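# Open connector latch, remove flat cable, set it down

## Task

Open the latch on the connector before anything else; after that, draw the flat cable out of the connector and rest it on the table top, and make sure the latch is still open when you finish.

## Robot and tools

Robot: two arms, left_arm carrying a five-finger left hand and right_arm carrying a five-finger right hand. Calibrated bases in the scene frame: left_arm at (-0.026, +0.251, +0.027) m, quat_wxyz (+1.000, 0, 0, +0.017); right_arm at (+0.003, -0.336, +0.030) m, quat_wxyz (+1.000, 0, 0, +0.006). A post stands on the floor behind the arms. Cameras: cam_high, cam_left_wrist, cam_right_wrist, each 672x504. show_instructions displays two reference pages (e.g. FIVE-FINGER LEFT HAND).

Scene frame: origin at table-top height, halfway between the nominal bases; +x points out over the table, +z up, +y toward left_arm. Arm names do not match image left/right. All reported positions (metres) and quats (wxyz) use this frame, and may be off by a few cm, more at long reach.

Hand point: a point 0.05 m in front of the palm and 0.15 m from the wrist mounting face along the fingers. Its +z runs along straight fingers, +y out of the palm, +x across the palm away from the thumb on the right hand (toward the thumb on the left hand). Straight fingertips reach 0.06-0.07 m past it along +z; finger centre lines sit 0.06 m behind it along -y. A wrist bracket on the little-finger side sticks out and can strike things.

Row layout (28 numbers, all in [-1, 1], both arms always filled): left_arm dx, dy, dz, rx, ry, rz, then left hand little, ring, middle, index, thumb_bend, thumb_turn, force_limit, speed; then the same 14 for right_arm/right hand. Pose numbers are offsets, not poses: measured from that arm's Hand target at the start of the action or move, along scene-frame axes, turning about the Hand target position. Scale: 1.0 = 0.6 m or 180 degrees; rx, ry, rz form one rotation vector. Every row of an action counts from that same start, so re-sending an offset in a later call moves further. Six zeros asks nothing new of an arm. Hand numbers are absolute targets: fingers +1 straight, -1 curled; thumb_bend +1 straight, -1 fully bent; thumb_turn +1 beside the palm, -1 opposite the fingers. force_limit maps -1..+1 to about 0..10 N at the fingertip (0..15 N for both thumb motors). speed rises from near zero at -1 to full at +0.48 and stays full to +1; full speed crosses a finger's range in 0.49 s. To keep a hand unchanged, repeat the eight numbers of the last row run for it; if it has never been commanded, use its hand_measured plus hand_force_limit and hand_speed.

Tools:
- execute_actions(actions, cameras): actions is a list of actions, each a table of up to 15 rows, one row per 1/30 s step; a short table repeats its final row to 15 steps. An empty list returns images. cameras: list of names, ["all"], or []; omitted means all only for an empty list.
- move(target, speed, blend, blocking, cameras): target is one 28-number row or a list of up to 15; every row's offsets count from the Hand targets at the move's start. Hand points travel straight lines, with no obstacle avoidance; all paths finish together, capped at 10 s. speed in m/s, 0.002 to 4.3, default 0.25 (turn rate twice that in rad/s), one value or one per target. blend in m rounds corners (0 = stop at each). blocking=false returns after about 0.5 s while the move continues. The result adds a move: line (done, off_target, moving, held, fault, plus limits=paced or limits=held).
- wait(seconds 0 to 3600): lets time pass, nothing new sent.
- stop(): brakes a running move.
- zoom_image(camera, region [x0, y0, x1, y1] pixels, at most 504 by 504): closer look at the newest image of that camera.
- finished_scene(scene=1): ends the scene irreversibly.

Results: end_effector_position and end_effector_quat_wxyz, Hand target (last commanded pose after clipping; next offsets start from it), joint positions, velocities (may read within noise) and torques, hand_measured, hand_stopped_by (moving, target, force, stalled, fault), hand_load_n (positive = finger being pushed open; a lost grip shows as load near 0), hand_force_limit, hand_speed. Possible MOTOR HOT or OVER-TEMPERATURE FAULT lines.

Behaviour: per step, commanded orientation is clipped to within 40 degrees of the measured one. Arms follow loosely and often rest 1-3 cm (sometimes 5) short, mostly low; a following execute_actions with zero offsets re-requests the target, or send the remaining gap as an offset. Near the waist axis a small hand motion can swing the whole arm.

Gripping: thumb turned in front closes on objects about 0.035-0.065 m thick, handles down to 0.025 m; thumb tip against the index pad pinches light items. Close gently at speed -0.94 or lower. To squeeze harder raise force_limit and send a more closed target; to loosen send a target more open than hand_measured.

Avoid: dropping or releasing anything while it moves, pushing the cable or anything else off the table, fast impacts, ramming fixed objects or the post, the two hands or arms touching, overloading fingers, and prolonged pushes or stretched holds that overheat motors. To end a press, command back past the hand point.

Each tool is called after "Emit:" by a JSON object that holds its "method" and its "body".

Reference images:

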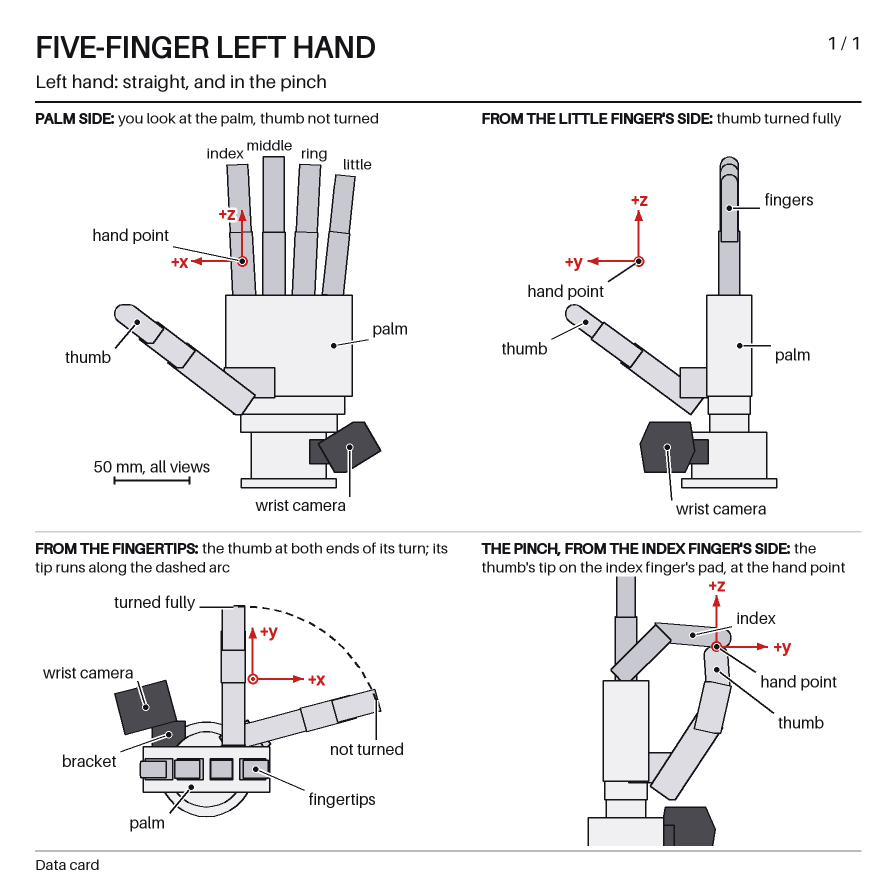

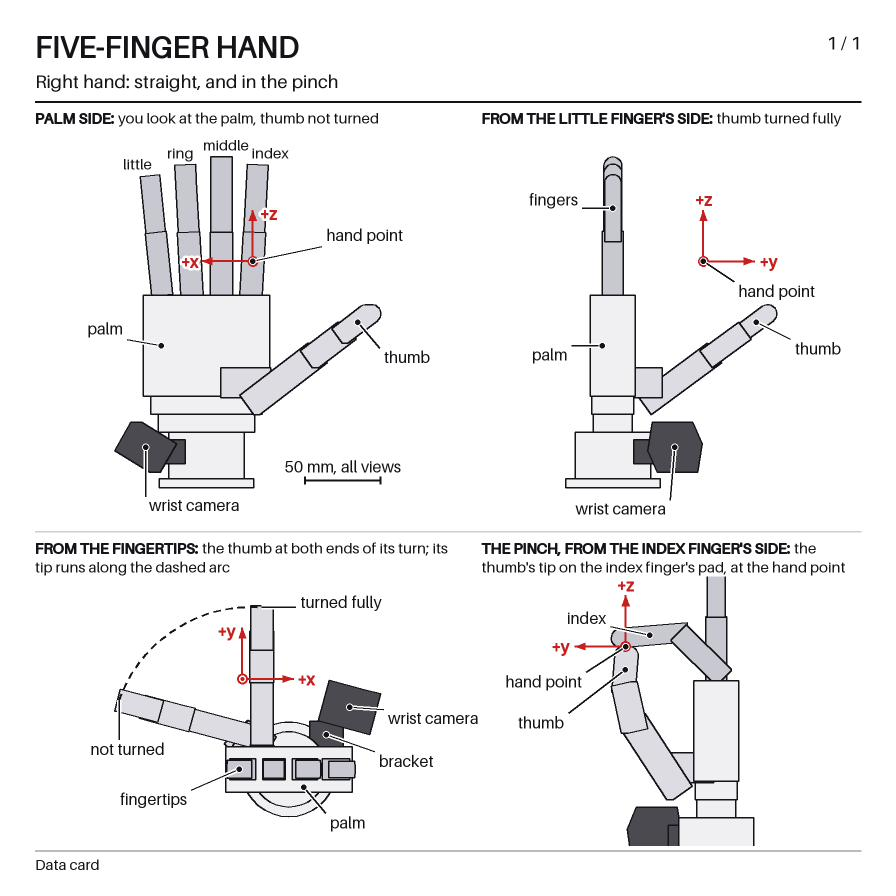

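## Session

Emit:
{"method": "execute_actions", "body": {"actions": []}}

Scene clock: 0.00 s.
left_arm: end_effector_position=(+0.1066, +0.2803, +0.1645) hand_measured=(+1.000, +1.000, +1.000, +1.000, +1.000, +1.000) hand_load_n=(+0.0, +0.0, +0.0, +0.0, +0.0, +0.0) hand_stopped_by=(target, target, target, target, target, target) hand_force_limit=0.00 hand_speed=-0.80 end_effector_quat_wxyz=(+0.009, -0.330, +0.944, +0.018) | right_arm: end_effector_position=(+0.5664, -0.0699, +0.2271) hand_measured=(+1.000, +1.000, +1.000, +1.000, +1.000, +1.000) hand_load_n=(+0.0, +0.0, +0.0, +0.0, +0.0, +0.0) hand_stopped_by=(target, target, target, target, target, target) hand_force_limit=0.00 hand_speed=-0.80 end_effector_quat_wxyz=(-0.423, +0.853, -0.307, +0.017)
Joint positions: left_arm=[-0.065 0.823 0.691 -1.435 -0.039 0.867] | right_arm=[0.23 1.766 1.584 -0.777 -0.668 -0.419]
Joint velocities: within noise
Joint torques (N m): no reading
Heat: left arm: hottest waist 30 °C; right arm: hottest waist 29 °C.
Hand target: left_arm +0.1149, +0.2801, +0.1729; +0.022, -0.330, +0.944, +0.013 | right_arm +0.5738, -0.0681, +0.2420; -0.431, +0.850, -0.300, +0.030

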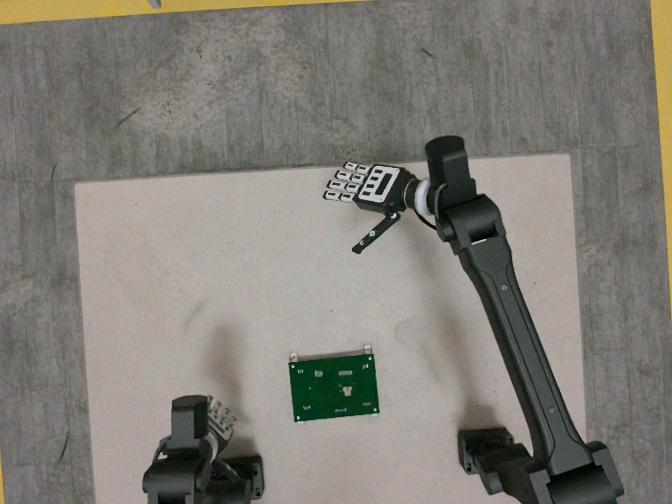

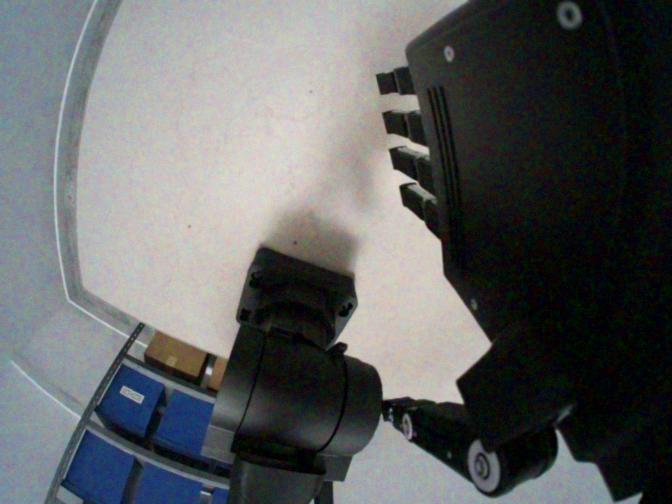

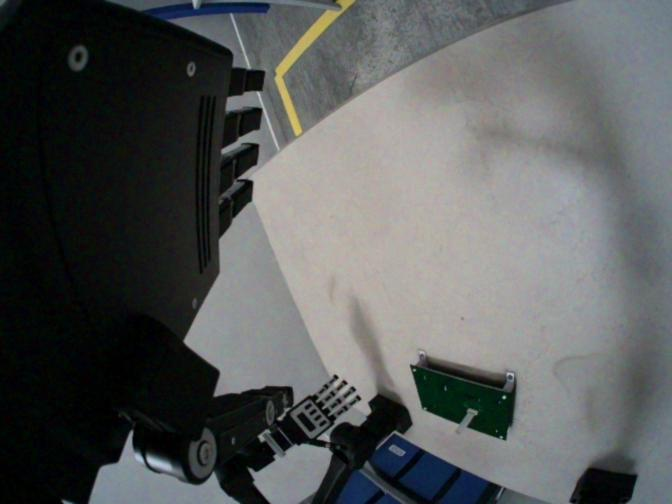

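Emit:
{"method": "zoom_image", "body": {"camera": "cam_high", "region": [280, 335, 400, 425]}}

Emit:
{"method": "zoom_image", "body": {"camera": "cam_right_wrist", "region": [390, 330, 550, 450]}}

Emit:
{"method": "show_instructions", "body": {}}

Scaled by 4.200 from the camera's image (finer frame: 960x720).

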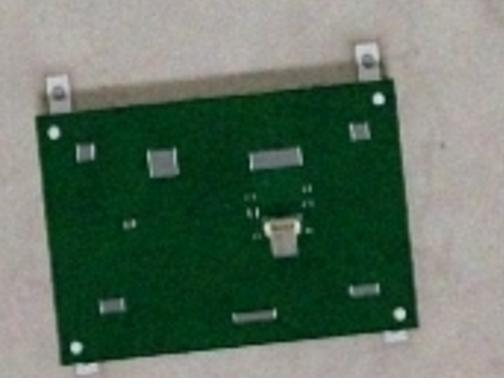

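Scaled by 3.150 from the camera's image (finer frame: 960x720).

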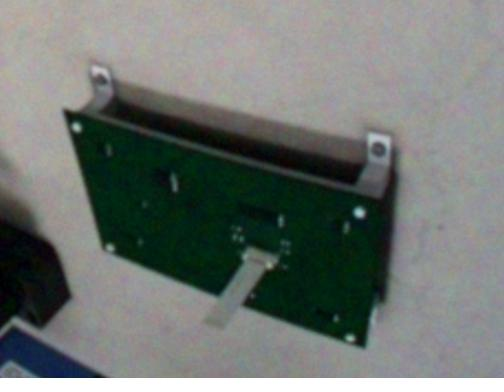

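Reference images for this scene: FIVE-FINGER LEFT HAND page 1, FIVE-FINGER HAND page 1.

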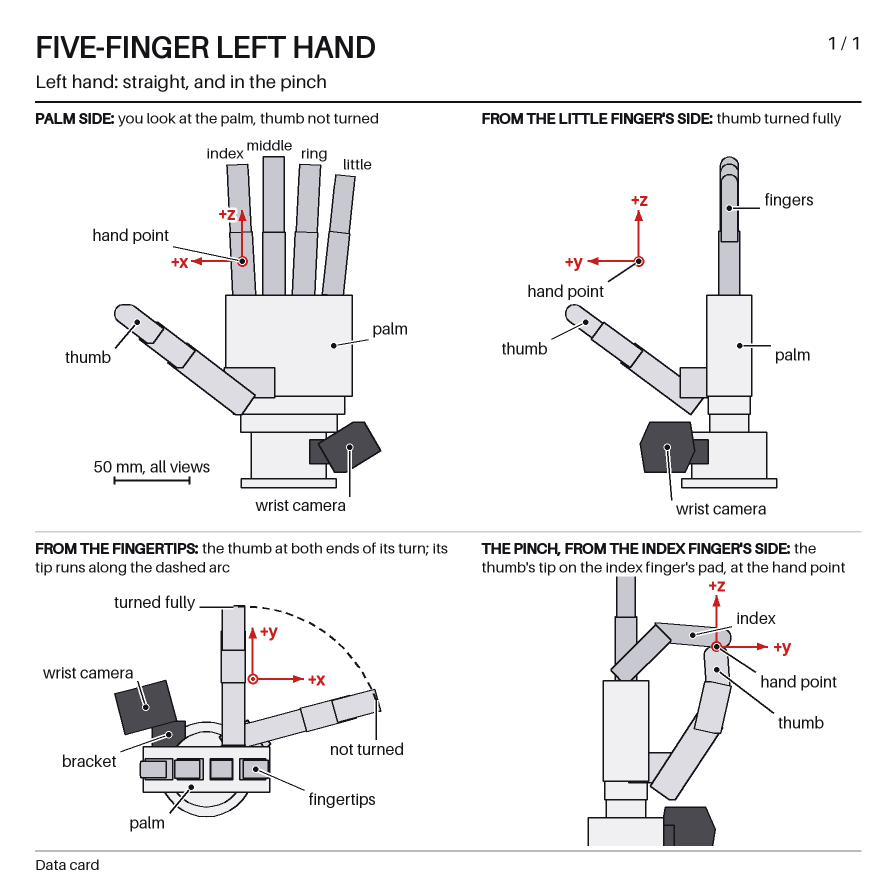

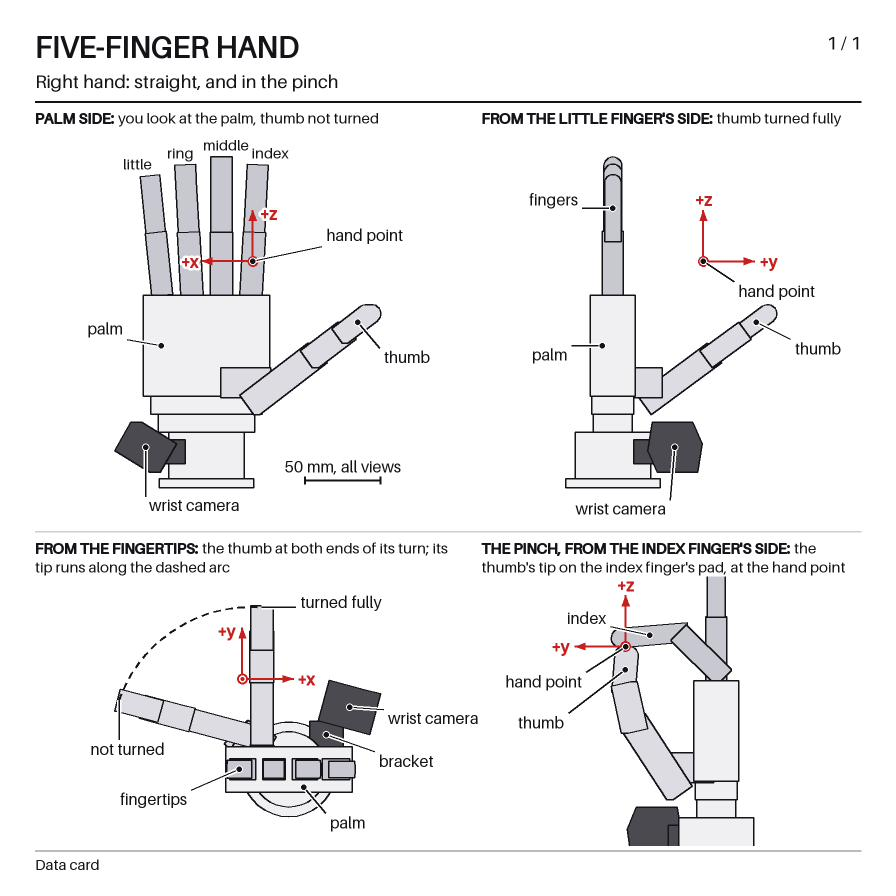

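Emit:
{"method": "move", "body": {"target": [0,0,0,0,0,0,1,1,1,1,1,1,0,-0.8,-0.623,-0.0365,0.06,-0.1927,0.2215,-0.2642,1,1,1,1,1,1,0,-0.8], "speed": 0.2, "cameras": ["all"]}}

Scene clock: 129.67 s.
left_arm: end_effector_position=(+0.1066, +0.2803, +0.1645) hand_measured=(+1.000, +1.000, +1.000, +1.000, +1.000, +1.000) hand_load_n=(+0.0, +0.0, +0.0, +0.0, +0.0, +0.0) hand_stopped_by=(target, target, target, target, target, target) hand_force_limit=0.00 hand_speed=-0.80 end_effector_quat_wxyz=(+0.009, -0.330, +0.944, +0.018) | right_arm: end_effector_position=(+0.2065, -0.0889, +0.2765) hand_measured=(+1.000, +1.000, +1.000, +1.000, +1.000, +1.000) hand_load_n=(+0.0, +0.0, +0.0, +0.0, +0.0, +0.0) hand_stopped_by=(target, target, target, target, target, target) hand_force_limit=0.00 hand_speed=-0.80 end_effector_quat_wxyz=(-0.002, +0.707, -0.707, +0.000)
Joint positions: left_arm=[-0.065 0.823 0.691 -1.435 -0.039 0.867] | right_arm=[0.674 1.227 1.241 -1.581 -0.001 0.687]
Joint torques (N m): left_arm=[-0.09 -1.38 9.03 -0.12 0.08 -0.01] | right_arm=[1.14 -9.17 8.62 -0.17 0 0.04]
Heat: left arm: hottest elbow 36 °C; right arm: hottest elbow 37 °C.
Hand target: left_arm +0.1149, +0.2801, +0.1729; +0.022, -0.330, +0.944, +0.013 | right_arm +0.2000, -0.0900, +0.2781; +0.000, +0.708, -0.707, +0.000
Off the commanded pose: left_arm 0.012 m, 2 deg | right_arm 0.007 m, 0 deg.
move: done

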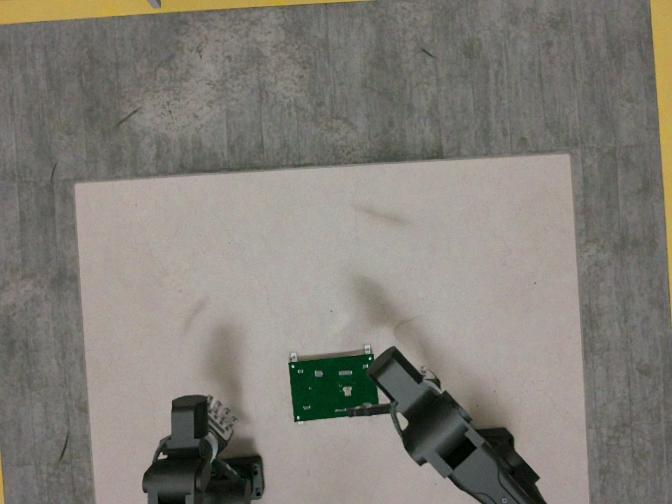

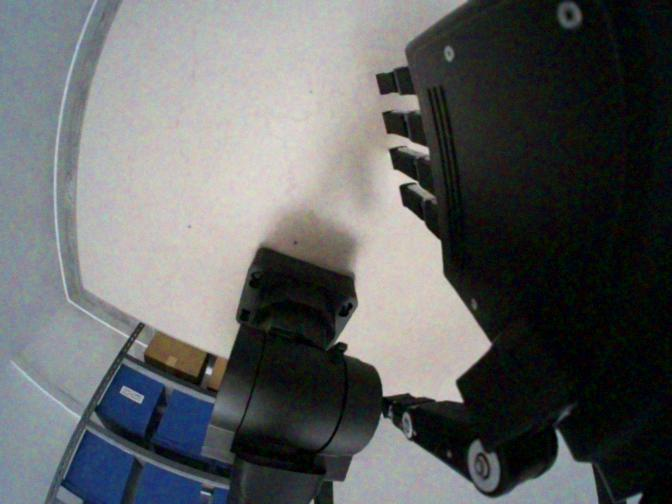

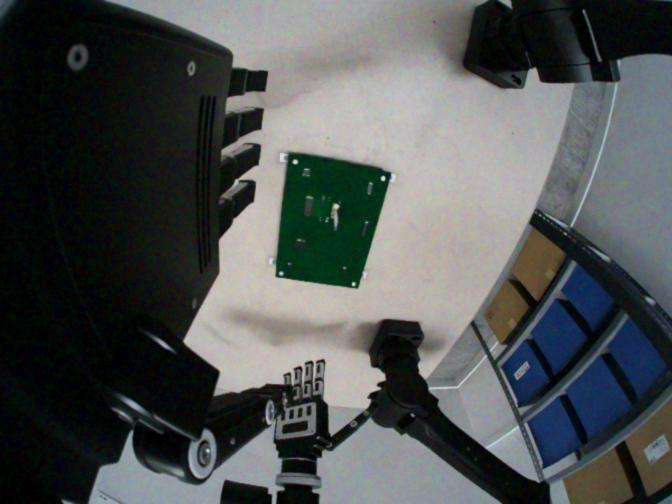

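Emit:
{"method": "zoom_image", "body": {"camera": "cam_right_wrist", "region": [270, 150, 400, 290]}}

Emit:
{"method": "zoom_image", "body": {"camera": "cam_right_wrist", "region": [310, 190, 360, 240]}}

Scaled by 3.600 from the camera's image (finer frame: 960x720).

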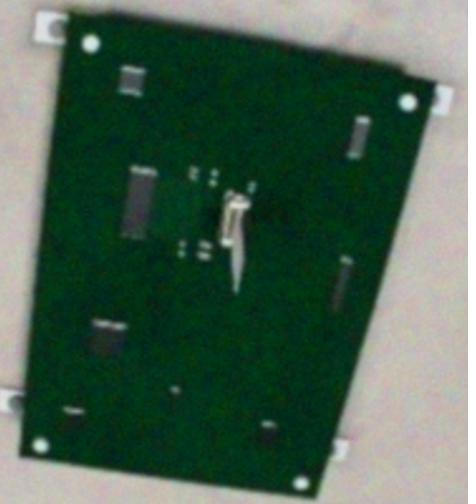

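Scaled by 10.080 from the camera's image (finer frame: 960x720).

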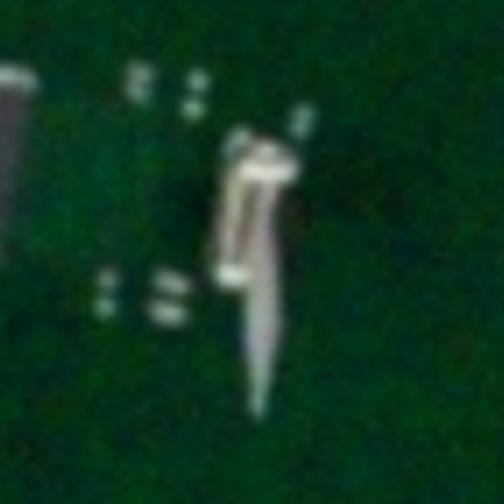

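Emit:
{"method": "move", "body": {"target": [0,0,0,0,0,0,1,1,1,1,1,1,0,-0.8,0.025,0.05,-0.18,0,0,0,1,1,1,1,1,1,0,-0.8], "speed": 0.15, "cameras": ["all"]}}

Scene clock: 176.67 s.
left_arm: end_effector_position=(+0.1066, +0.2803, +0.1645) hand_measured=(+1.000, +1.000, +1.000, +1.000, +1.000, +1.000) hand_load_n=(+0.0, +0.0, +0.0, +0.0, -0.5, +0.0) hand_stopped_by=(target, target, target, target, target, target) hand_force_limit=0.00 hand_speed=-0.80 end_effector_quat_wxyz=(+0.009, -0.330, +0.944, +0.018) | right_arm: end_effector_position=(+0.2165, -0.0644, +0.1724) hand_measured=(+1.000, +1.000, +1.000, +1.000, +1.000, +1.000) hand_load_n=(+0.0, +0.0, +0.0, +0.0, +0.0, +0.0) hand_stopped_by=(target, target, target, target, target, target) hand_force_limit=0.00 hand_speed=-0.80 end_effector_quat_wxyz=(+0.002, +0.706, -0.708, -0.001)
Joint positions: left_arm=[-0.065 0.823 0.691 -1.435 -0.039 0.867] | right_arm=[0.709 1.332 1.057 -1.3 -0.001 0.724]
Joint torques (N m): left_arm=[-0.09 -1.32 9.03 -0.14 0.08 -0.01] | right_arm=[1.55 -8.82 8.43 0.44 -0.04 0]
Heat: left arm: hottest elbow 36 °C; right arm: hottest elbow 35 °C.
Hand target: left_arm +0.1149, +0.2801, +0.1729; +0.022, -0.330, +0.944, +0.013 | right_arm +0.2148, -0.0601, +0.1699; +0.000, +0.708, -0.707, +0.000
Off the commanded pose: left_arm 0.012 m, 2 deg | right_arm 0.005 m, 0 deg.
move: done

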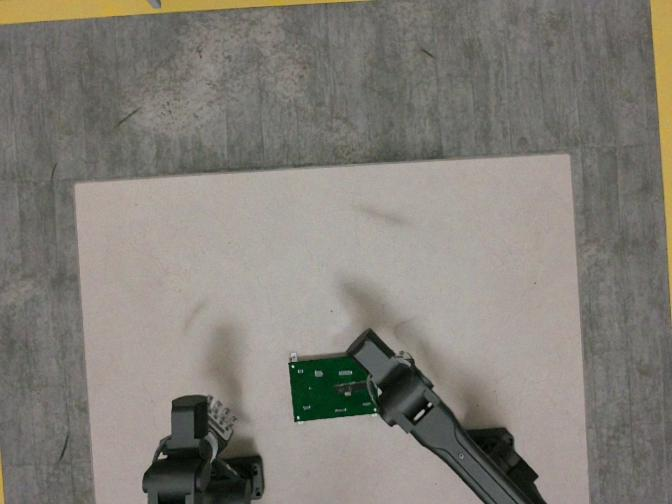

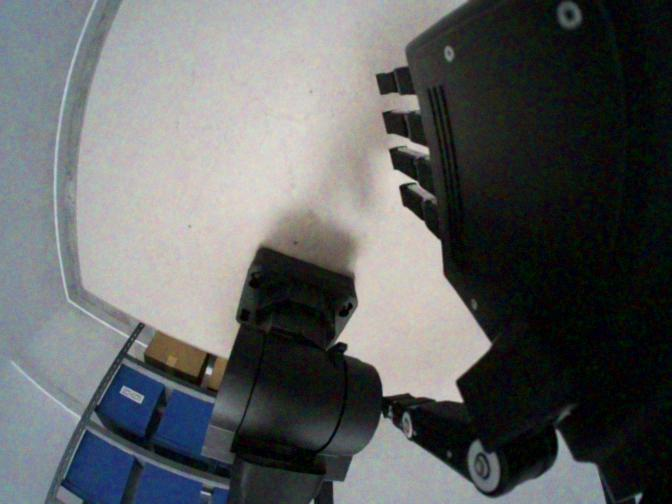

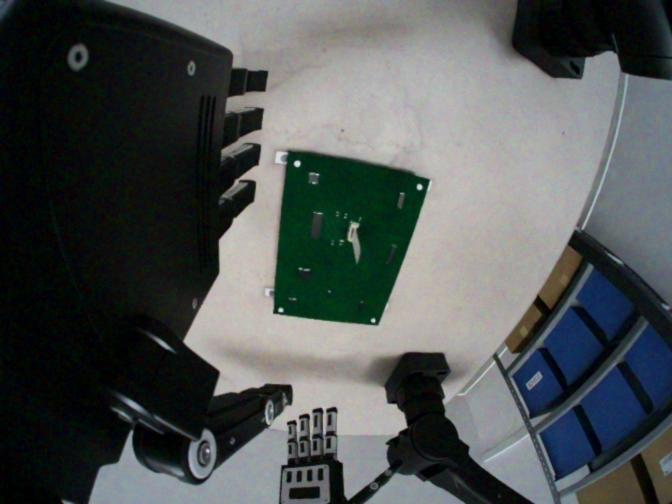

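Emit:
{"method": "zoom_image", "body": {"camera": "cam_right_wrist", "region": [320, 200, 390, 270]}}

Scaled by 7.200 from the camera's image (finer frame: 960x720).

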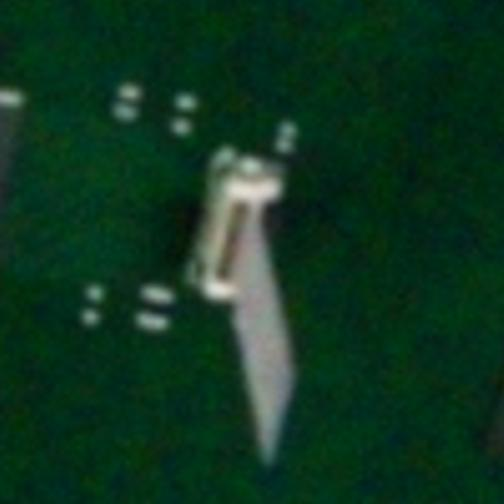

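Emit:
{"method": "move", "body": {"target": [0,0,0,0,0,0,1,1,1,1,1,1,0,-0.8,0.0253,0,-0.1,0,-0.25,0,1,1,1,1,1,1,0,-0.8], "speed": 0.12, "cameras": ["cam_high","cam_right_wrist"]}}

Scene clock: 212.17 s.
left_arm: end_effector_position=(+0.1066, +0.2803, +0.1645) hand_measured=(+1.000, +1.000, +1.000, +1.000, +1.000, +1.000) hand_load_n=(-0.5, +0.0, +0.0, +0.0, -0.5, +0.0) hand_stopped_by=(target, target, target, target, target, target) hand_force_limit=0.00 hand_speed=-0.80 end_effector_quat_wxyz=(+0.009, -0.330, +0.944, +0.018) | right_arm: end_effector_position=(+0.2321, -0.0647, +0.1066) hand_measured=(+1.000, +1.000, +1.000, +1.000, +1.000, +1.000) hand_load_n=(+0.0, +0.0, +0.0, +0.0, +0.0, +0.0) hand_stopped_by=(target, target, target, target, target, target) hand_force_limit=0.00 hand_speed=-0.80 end_effector_quat_wxyz=(-0.258, +0.657, -0.653, +0.276)
Joint positions: left_arm=[-0.065 0.823 0.691 -1.435 -0.039 0.867] | right_arm=[1.052 1.097 0.63 -0.682 0.67 0.91]
Joint torques (N m): left_arm=[-0.15 -1.32 9.03 -0.13 0.09 -0.01] | right_arm=[1.49 -6.83 8.36 1.18 0.5 0.02]
Heat: left arm: hottest elbow 37 °C; right arm: hottest elbow 34 °C.
Hand target: left_arm +0.1149, +0.2801, +0.1729; +0.022, -0.330, +0.944, +0.013 | right_arm +0.2302, -0.0600, +0.1100; -0.271, +0.653, -0.653, +0.271
Off the commanded pose: left_arm 0.012 m, 2 deg | right_arm 0.006 m, 2 deg.
move: done

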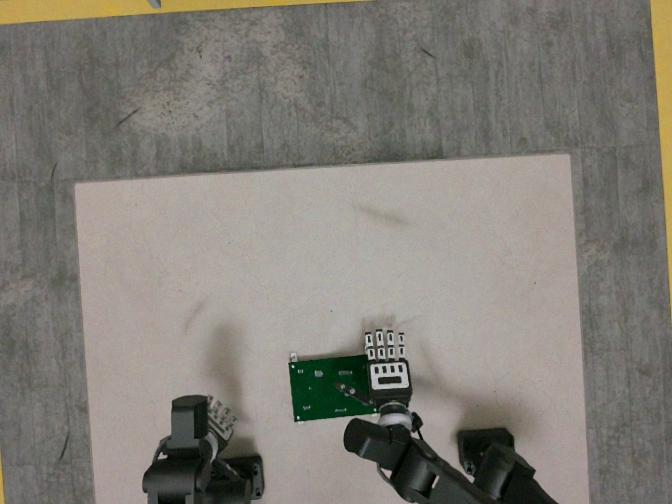

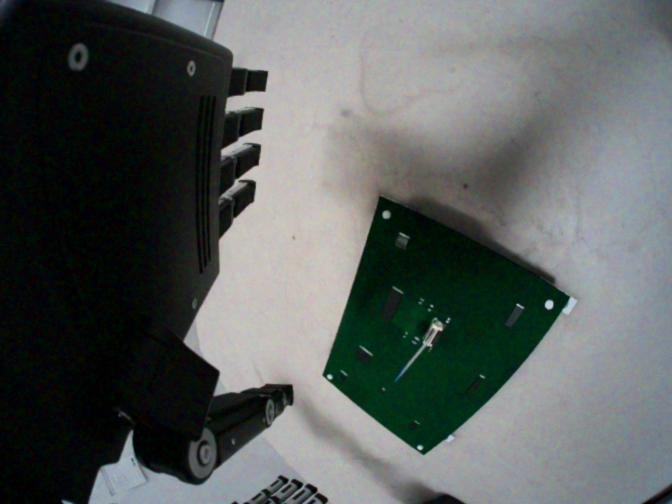

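Emit:
{"method": "zoom_image", "body": {"camera": "cam_right_wrist", "region": [380, 290, 480, 390]}}

Emit:
{"method": "zoom_image", "body": {"camera": "cam_high", "region": [270, 320, 430, 440]}}

Scaled by 5.040 from the camera's image (finer frame: 960x720).

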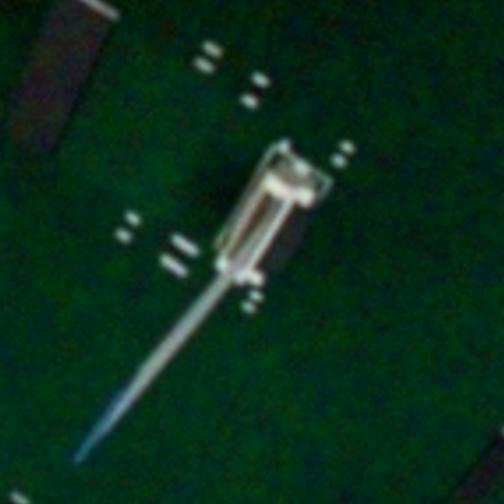

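Scaled by 3.150 from the camera's image (finer frame: 960x720).

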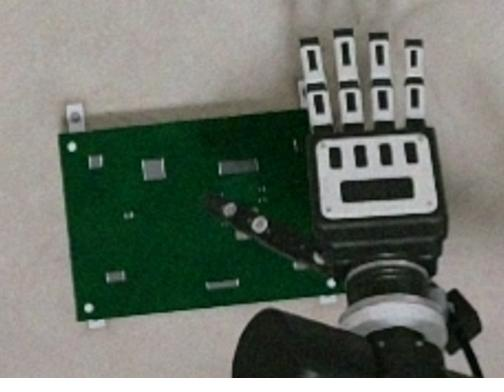

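Emit:
{"method": "move", "body": {"target": [0,0,0,0,0,0,1,1,1,1,1,1,0,-0.8,-0.01,0.067,-0.042,0,0,0,1,1,1,1,1,1,0,-0.8], "speed": 0.1, "cameras": ["cam_high","cam_right_wrist"]}}

Scene clock: 231.87 s.
left_arm: end_effector_position=(+0.1066, +0.2803, +0.1645) hand_measured=(+1.000, +1.000, +1.000, +1.000, +1.000, +1.000) hand_load_n=(+0.0, +0.0, +0.0, +0.0, -0.5, +0.0) hand_stopped_by=(target, target, target, target, target, target) hand_force_limit=0.00 hand_speed=-0.80 end_effector_quat_wxyz=(+0.009, -0.330, +0.944, +0.018) | right_arm: end_effector_position=(+0.2182, -0.0420, +0.0704) hand_measured=(+1.000, +1.000, +1.000, +1.000, +1.000, +1.000) hand_load_n=(+0.0, +0.0, +0.0, +0.0, +0.0, +0.0) hand_stopped_by=(target, target, target, target, target, target) hand_force_limit=0.00 hand_speed=-0.80 end_effector_quat_wxyz=(-0.247, +0.661, -0.651, +0.280)
Joint positions: left_arm=[-0.065 0.823 0.691 -1.435 -0.039 0.867] | right_arm=[1.131 1.232 0.63 -0.631 0.702 1.003]
Joint torques (N m): left_arm=[-0.09 -1.44 9.02 -0.14 0.08 -0.02] | right_arm=[1.44 -6.48 11.28 1.03 0.52 0]
Heat: left arm: hottest elbow 37 °C; right arm: hottest elbow 34 °C.
Hand target: left_arm +0.1149, +0.2801, +0.1729; +0.022, -0.330, +0.944, +0.013 | right_arm +0.2241, -0.0198, +0.0848; -0.271, +0.653, -0.653, +0.271
Off the commanded pose: left_arm 0.012 m, 2 deg | right_arm 0.027 m, 3 deg.
move: off_target (right_arm)

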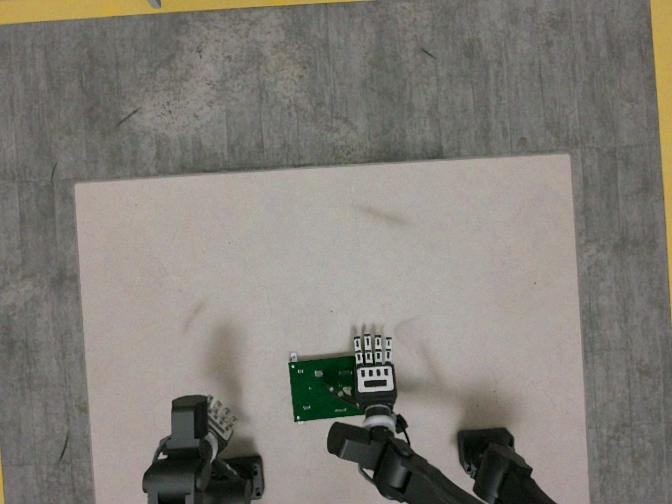

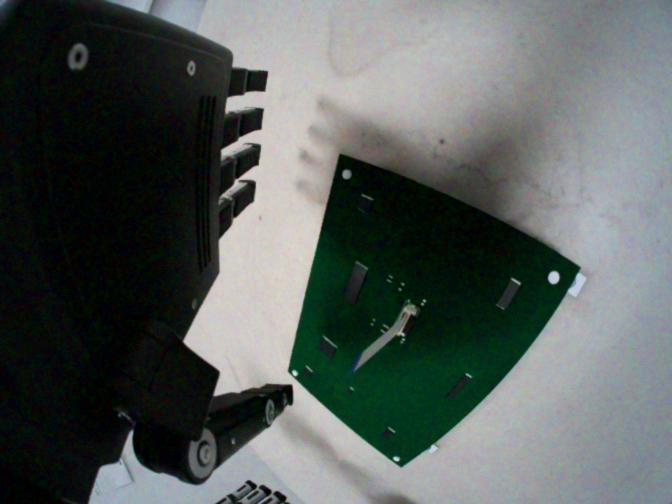

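Emit:
{"method": "zoom_image", "body": {"camera": "cam_right_wrist", "region": [340, 260, 450, 380]}}

Emit:
{"method": "zoom_image", "body": {"camera": "cam_right_wrist", "region": [380, 290, 430, 340]}}

Scaled by 4.200 from the camera's image (finer frame: 960x720).

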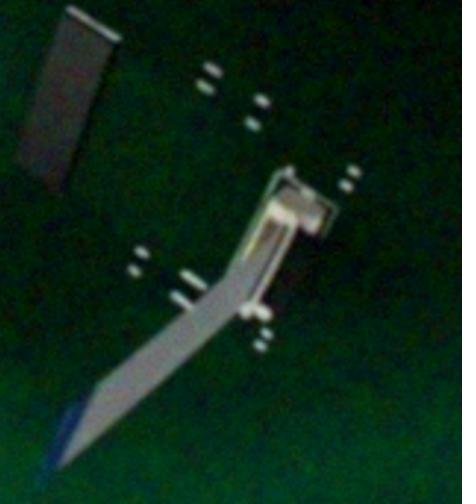

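Scaled by 10.080 from the camera's image (finer frame: 960x720).

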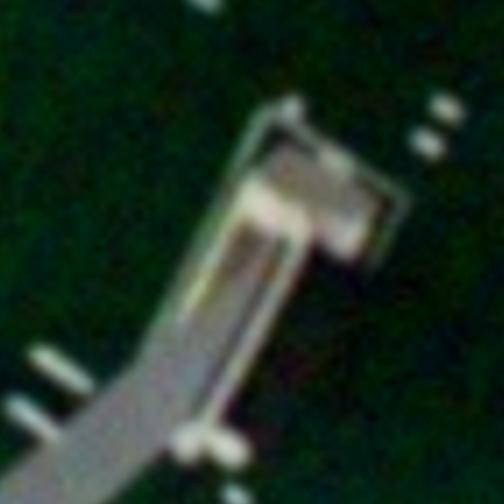

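Emit:
{"method": "move", "body": {"target": [[0,0,0,0,0,0,1,1,1,1,1,1,0,-0.8,0,0,0.175,0,0,0,1,1,1,1,1,1,0,-0.8],[0,0,0,0,0,0,1,1,1,1,1,1,0,-0.8,-0.0885,-0.067,0.142,0.0517,-0.1854,0.3277,1,1,1,1,1,1,0,-0.8],[0,0,0,0,0,0,1,1,1,1,1,1,0,-0.8,-0.0885,-0.0503,0.025,0.0517,-0.1854,0.3277,1,1,1,1,1,1,0,-0.8]], "speed": 0.12, "blend": [0.03,0.02,0], "cameras": ["cam_high","cam_right_wrist"]}}

Scene clock: 284.50 s.
left_arm: end_effector_position=(+0.1066, +0.2803, +0.1645) hand_measured=(+1.000, +1.000, +1.000, +1.000, +1.000, +1.000) hand_load_n=(+0.0, +0.0, +0.0, +0.0, +0.0, +0.0) hand_stopped_by=(target, target, target, target, target, target) hand_force_limit=0.00 hand_speed=-0.80 end_effector_quat_wxyz=(+0.009, -0.330, +0.944, +0.018) | right_arm: end_effector_position=(+0.1749, -0.0505, +0.1029) hand_measured=(+1.000, +1.000, +1.000, +1.000, +1.000, +1.000) hand_load_n=(+0.0, +0.0, +0.0, +0.0, +0.0, +0.0) hand_stopped_by=(target, target, target, target, target, target) hand_force_limit=0.00 hand_speed=-0.80 end_effector_quat_wxyz=(-0.583, +0.761, -0.176, +0.224)
Joint positions: left_arm=[-0.065 0.823 0.691 -1.435 -0.039 0.867] | right_arm=[0.935 0.748 0.059 0.466 -0.029 -0.145]
Joint torques (N m): left_arm=[-0.09 -1.49 9.05 -0.13 0.08 -0.02] | right_arm=[1.03 -0.38 7.95 2.3 -0.09 -0.09]
Heat: left arm: hottest elbow 37 °C; right arm: hottest elbow 36 °C.
Hand target: left_arm +0.1149, +0.2801, +0.1729; +0.022, -0.330, +0.944, +0.013 | right_arm +0.1710, -0.0500, +0.0998; -0.584, +0.762, -0.170, +0.222
Off the commanded pose: left_arm 0.012 m, 2 deg | right_arm 0.005 m, 1 deg.
move: done

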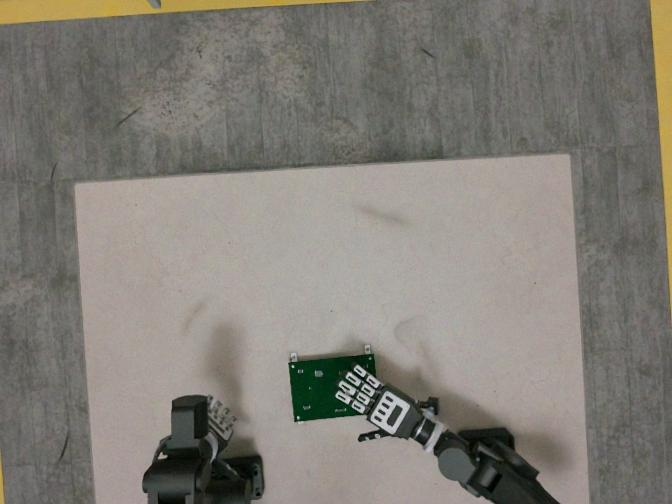

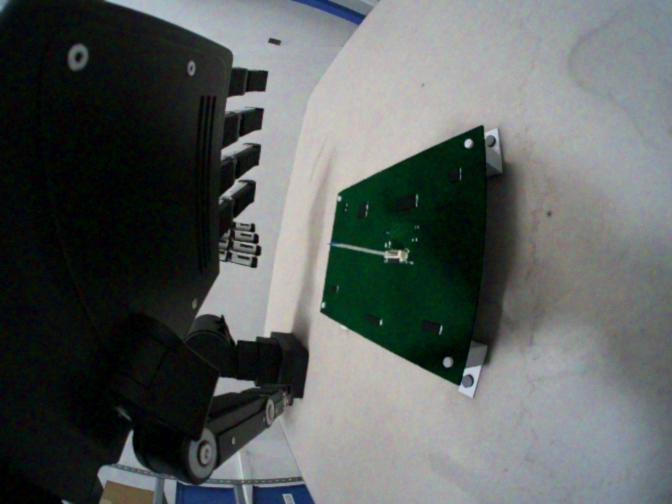

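Emit:
{"method": "zoom_image", "body": {"camera": "cam_right_wrist", "region": [320, 200, 440, 300]}}

Emit:
{"method": "zoom_image", "body": {"camera": "cam_right_wrist", "region": [370, 230, 420, 280]}}

Scaled by 4.200 from the camera's image (finer frame: 960x720).

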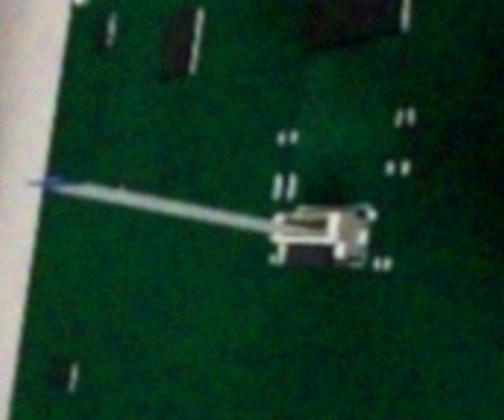

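Scaled by 10.080 from the camera's image (finer frame: 960x720).

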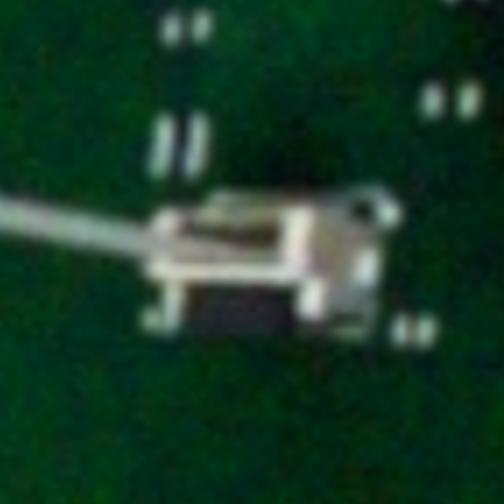

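Emit:
{"method": "move", "body": {"target": [0,0,0,0,0,0,1,1,1,1,1,1,0,-0.8,-0.035,0.035,-0.05,0,0,0,1,1,1,1,1,1,0,-0.8], "speed": 0.08, "cameras": ["cam_high","cam_right_wrist"]}}

Emit:
{"method": "zoom_image", "body": {"camera": "cam_right_wrist", "region": [330, 190, 450, 310]}}

Scene clock: 308.70 s.
left_arm: end_effector_position=(+0.1066, +0.2803, +0.1645) hand_measured=(+1.000, +1.000, +1.000, +1.000, +1.000, +1.000) hand_load_n=(+0.0, +0.0, +0.0, +0.0, +0.0, +0.0) hand_stopped_by=(target, target, target, target, target, target) hand_force_limit=0.00 hand_speed=-0.80 end_effector_quat_wxyz=(+0.009, -0.330, +0.944, +0.018) | right_arm: end_effector_position=(+0.1546, -0.0296, +0.0707) hand_measured=(+1.000, +1.000, +1.000, +1.000, +1.000, +1.000) hand_load_n=(+0.0, +0.0, +0.0, -0.5, +0.0, -0.5) hand_stopped_by=(target, target, target, target, target, target) hand_force_limit=0.00 hand_speed=-0.80 end_effector_quat_wxyz=(-0.580, +0.763, -0.171, +0.227)
Joint positions: left_arm=[-0.065 0.823 0.691 -1.435 -0.039 0.867] | right_arm=[1.114 1.095 0.029 0.839 0.144 -0.12]
Joint torques (N m): left_arm=[-0.09 -1.32 9.03 -0.14 0.08 -0.01] | right_arm=[1.55 -1.73 5.68 2.25 0.03 0.02]
Heat: left arm: hottest elbow 37 °C; right arm: hottest elbow 36 °C.
Hand target: left_arm +0.1149, +0.2801, +0.1729; +0.022, -0.330, +0.944, +0.013 | right_arm +0.1500, -0.0289, +0.0698; -0.584, +0.762, -0.170, +0.222
Off the commanded pose: left_arm 0.012 m, 2 deg | right_arm 0.005 m, 1 deg.
move: done

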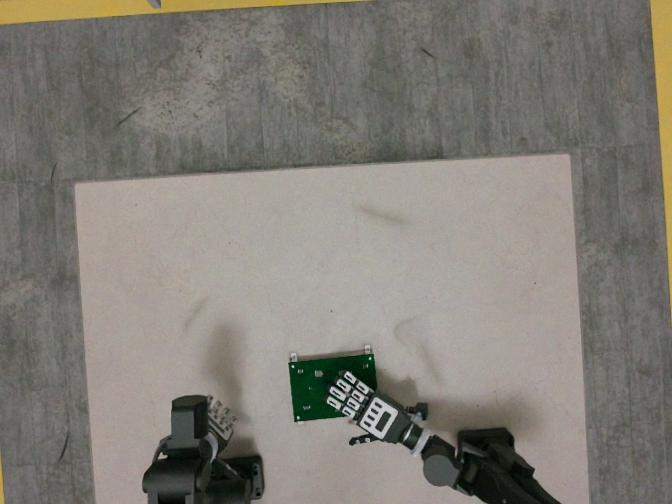

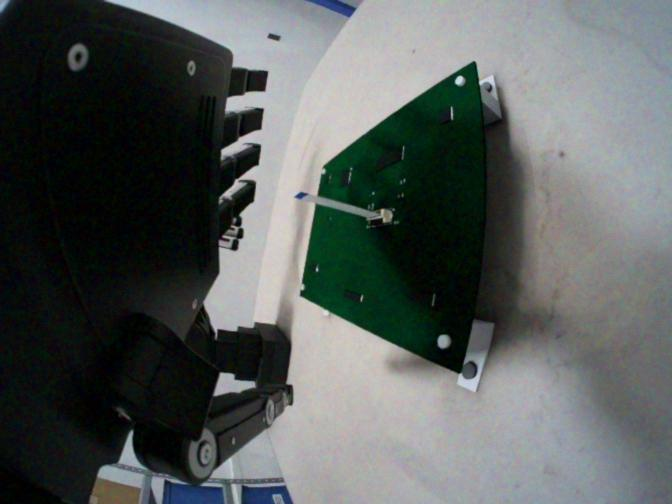

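Scaled by 4.200 from the camera's image (finer frame: 960x720).

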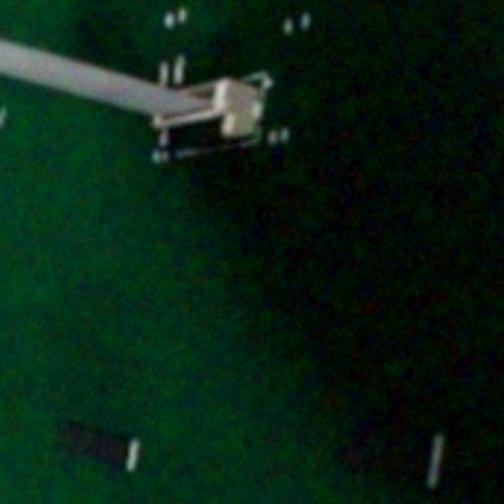

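Emit:
{"method": "zoom_image", "body": {"camera": "cam_right_wrist", "region": [355, 195, 405, 245]}}

Emit:
{"method": "zoom_image", "body": {"camera": "cam_right_wrist", "region": [285, 180, 405, 240]}}

Scaled by 10.080 from the camera's image (finer frame: 960x720).

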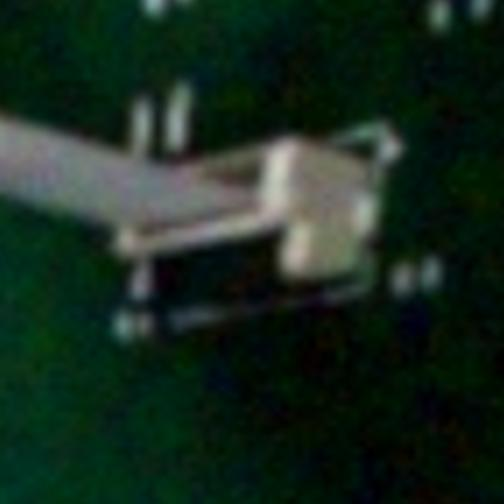

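Scaled by 4.200 from the camera's image (finer frame: 960x720).

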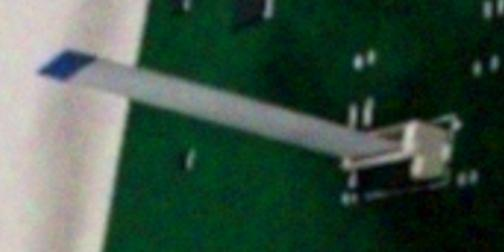

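Emit:
{"method": "move", "body": {"target": [[0,0,0,0,0,0,1,1,1,1,1,1,0,-0.8,0,0,0.1,0,0,0,1,1,1,1,1,1,0,-0.8],[0.0,0,0.04,0,0,0,1,1,1,1,1,1,0,-0.8,0.167,-0.285,0.183,0,0,0,1,1,1,1,1,1,0,-0.8],[0.0752,-0.2668,0.0452,-0.3394,-0.2674,-0.0734,1,1,1,1,1,1,0,-0.8,0.167,-0.285,0.183,0,0,0,1,1,1,1,1,1,0,-0.8],[0.0918,-0.3835,-0.1048,-0.3394,-0.2674,-0.0734,1,1,1,1,1,1,0,-0.8,0.167,-0.285,0.183,0,0,0,1,1,1,1,1,1,0,-0.8]], "speed": 0.2, "blend": [0.03,0.02,0.03,0], "cameras": ["all"]}}

Scene clock: 425.93 s.
left_arm: end_effector_position=(+0.1718, +0.0529, +0.1131) hand_measured=(+1.000, +1.000, +1.000, +1.000, +1.000, +1.000) hand_load_n=(+0.0, +0.0, +0.0, +0.0, +0.0, +0.0) hand_stopped_by=(target, target, target, target, target, target) hand_force_limit=0.00 hand_speed=-0.80 end_effector_quat_wxyz=(+0.227, -0.170, +0.762, -0.582) | right_arm: end_effector_position=(+0.2343, -0.1950, +0.1533) hand_measured=(+1.000, +1.000, +1.000, +1.000, +1.000, +1.000) hand_load_n=(+0.0, +0.0, +0.0, +0.0, +0.0, +0.0) hand_stopped_by=(target, target, target, target, target, target) hand_force_limit=0.00 hand_speed=-0.80 end_effector_quat_wxyz=(-0.584, +0.765, -0.183, +0.200)
Joint positions: left_arm=[-0.365 0.338 0.049 0.014 0.631 0.317] | right_arm=[-0.13 0.546 0.233 -0.204 -1.068 -0.557]
Joint torques (N m): left_arm=[-0.97 3.78 7.71 2.61 0.16 -0.13] | right_arm=[-0.56 0.67 14.9 0.85 -0.53 -0.13]
Heat: left arm: hottest elbow 38 °C; right arm: hottest elbow 34 °C.
Hand target: left_arm +0.1699, +0.0499, +0.1099; +0.221, -0.170, +0.762, -0.585 | right_arm +0.2502, -0.1999, +0.1797; -0.584, +0.762, -0.170, +0.222
Off the commanded pose: left_arm 0.005 m, 1 deg | right_arm 0.031 m, 3 deg.
move: off_target (right_arm)

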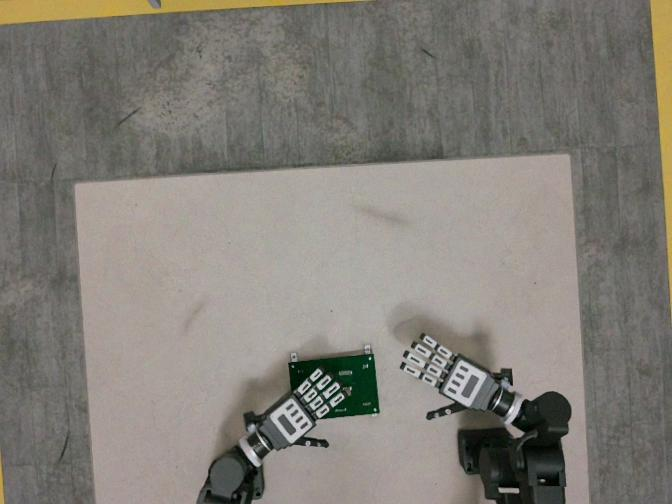

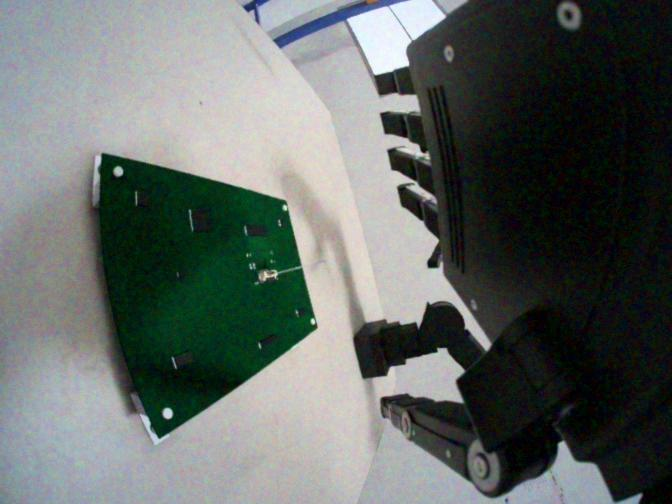

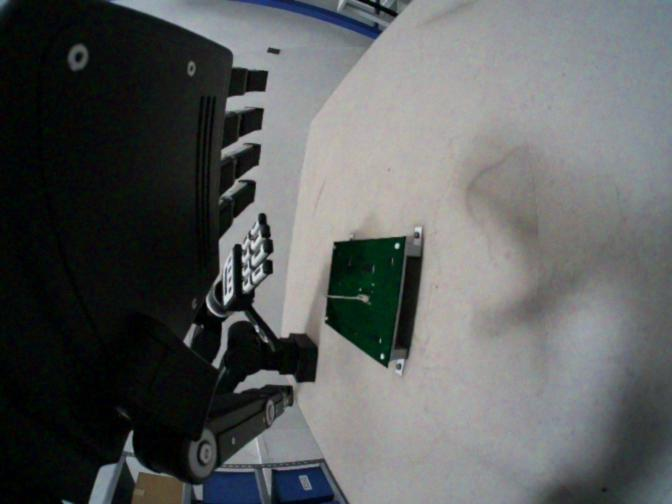

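Emit:
{"method": "zoom_image", "body": {"camera": "cam_left_wrist", "region": [240, 240, 320, 300]}}

Emit:
{"method": "zoom_image", "body": {"camera": "cam_right_wrist", "region": [310, 230, 430, 370]}}

Scaled by 6.300 from the camera's image (finer frame: 960x720).

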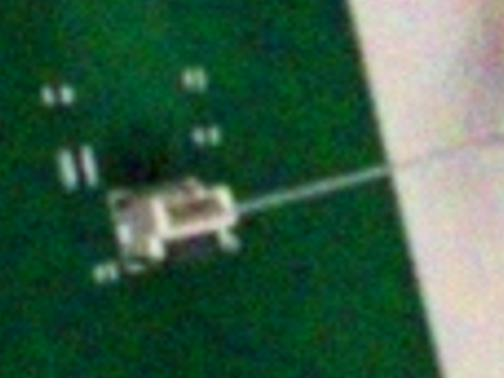

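Scaled by 3.600 from the camera's image (finer frame: 960x720).

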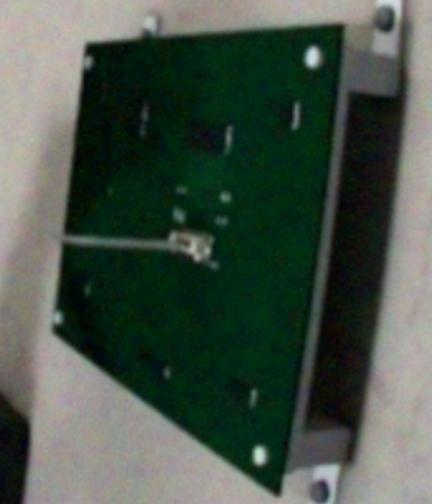

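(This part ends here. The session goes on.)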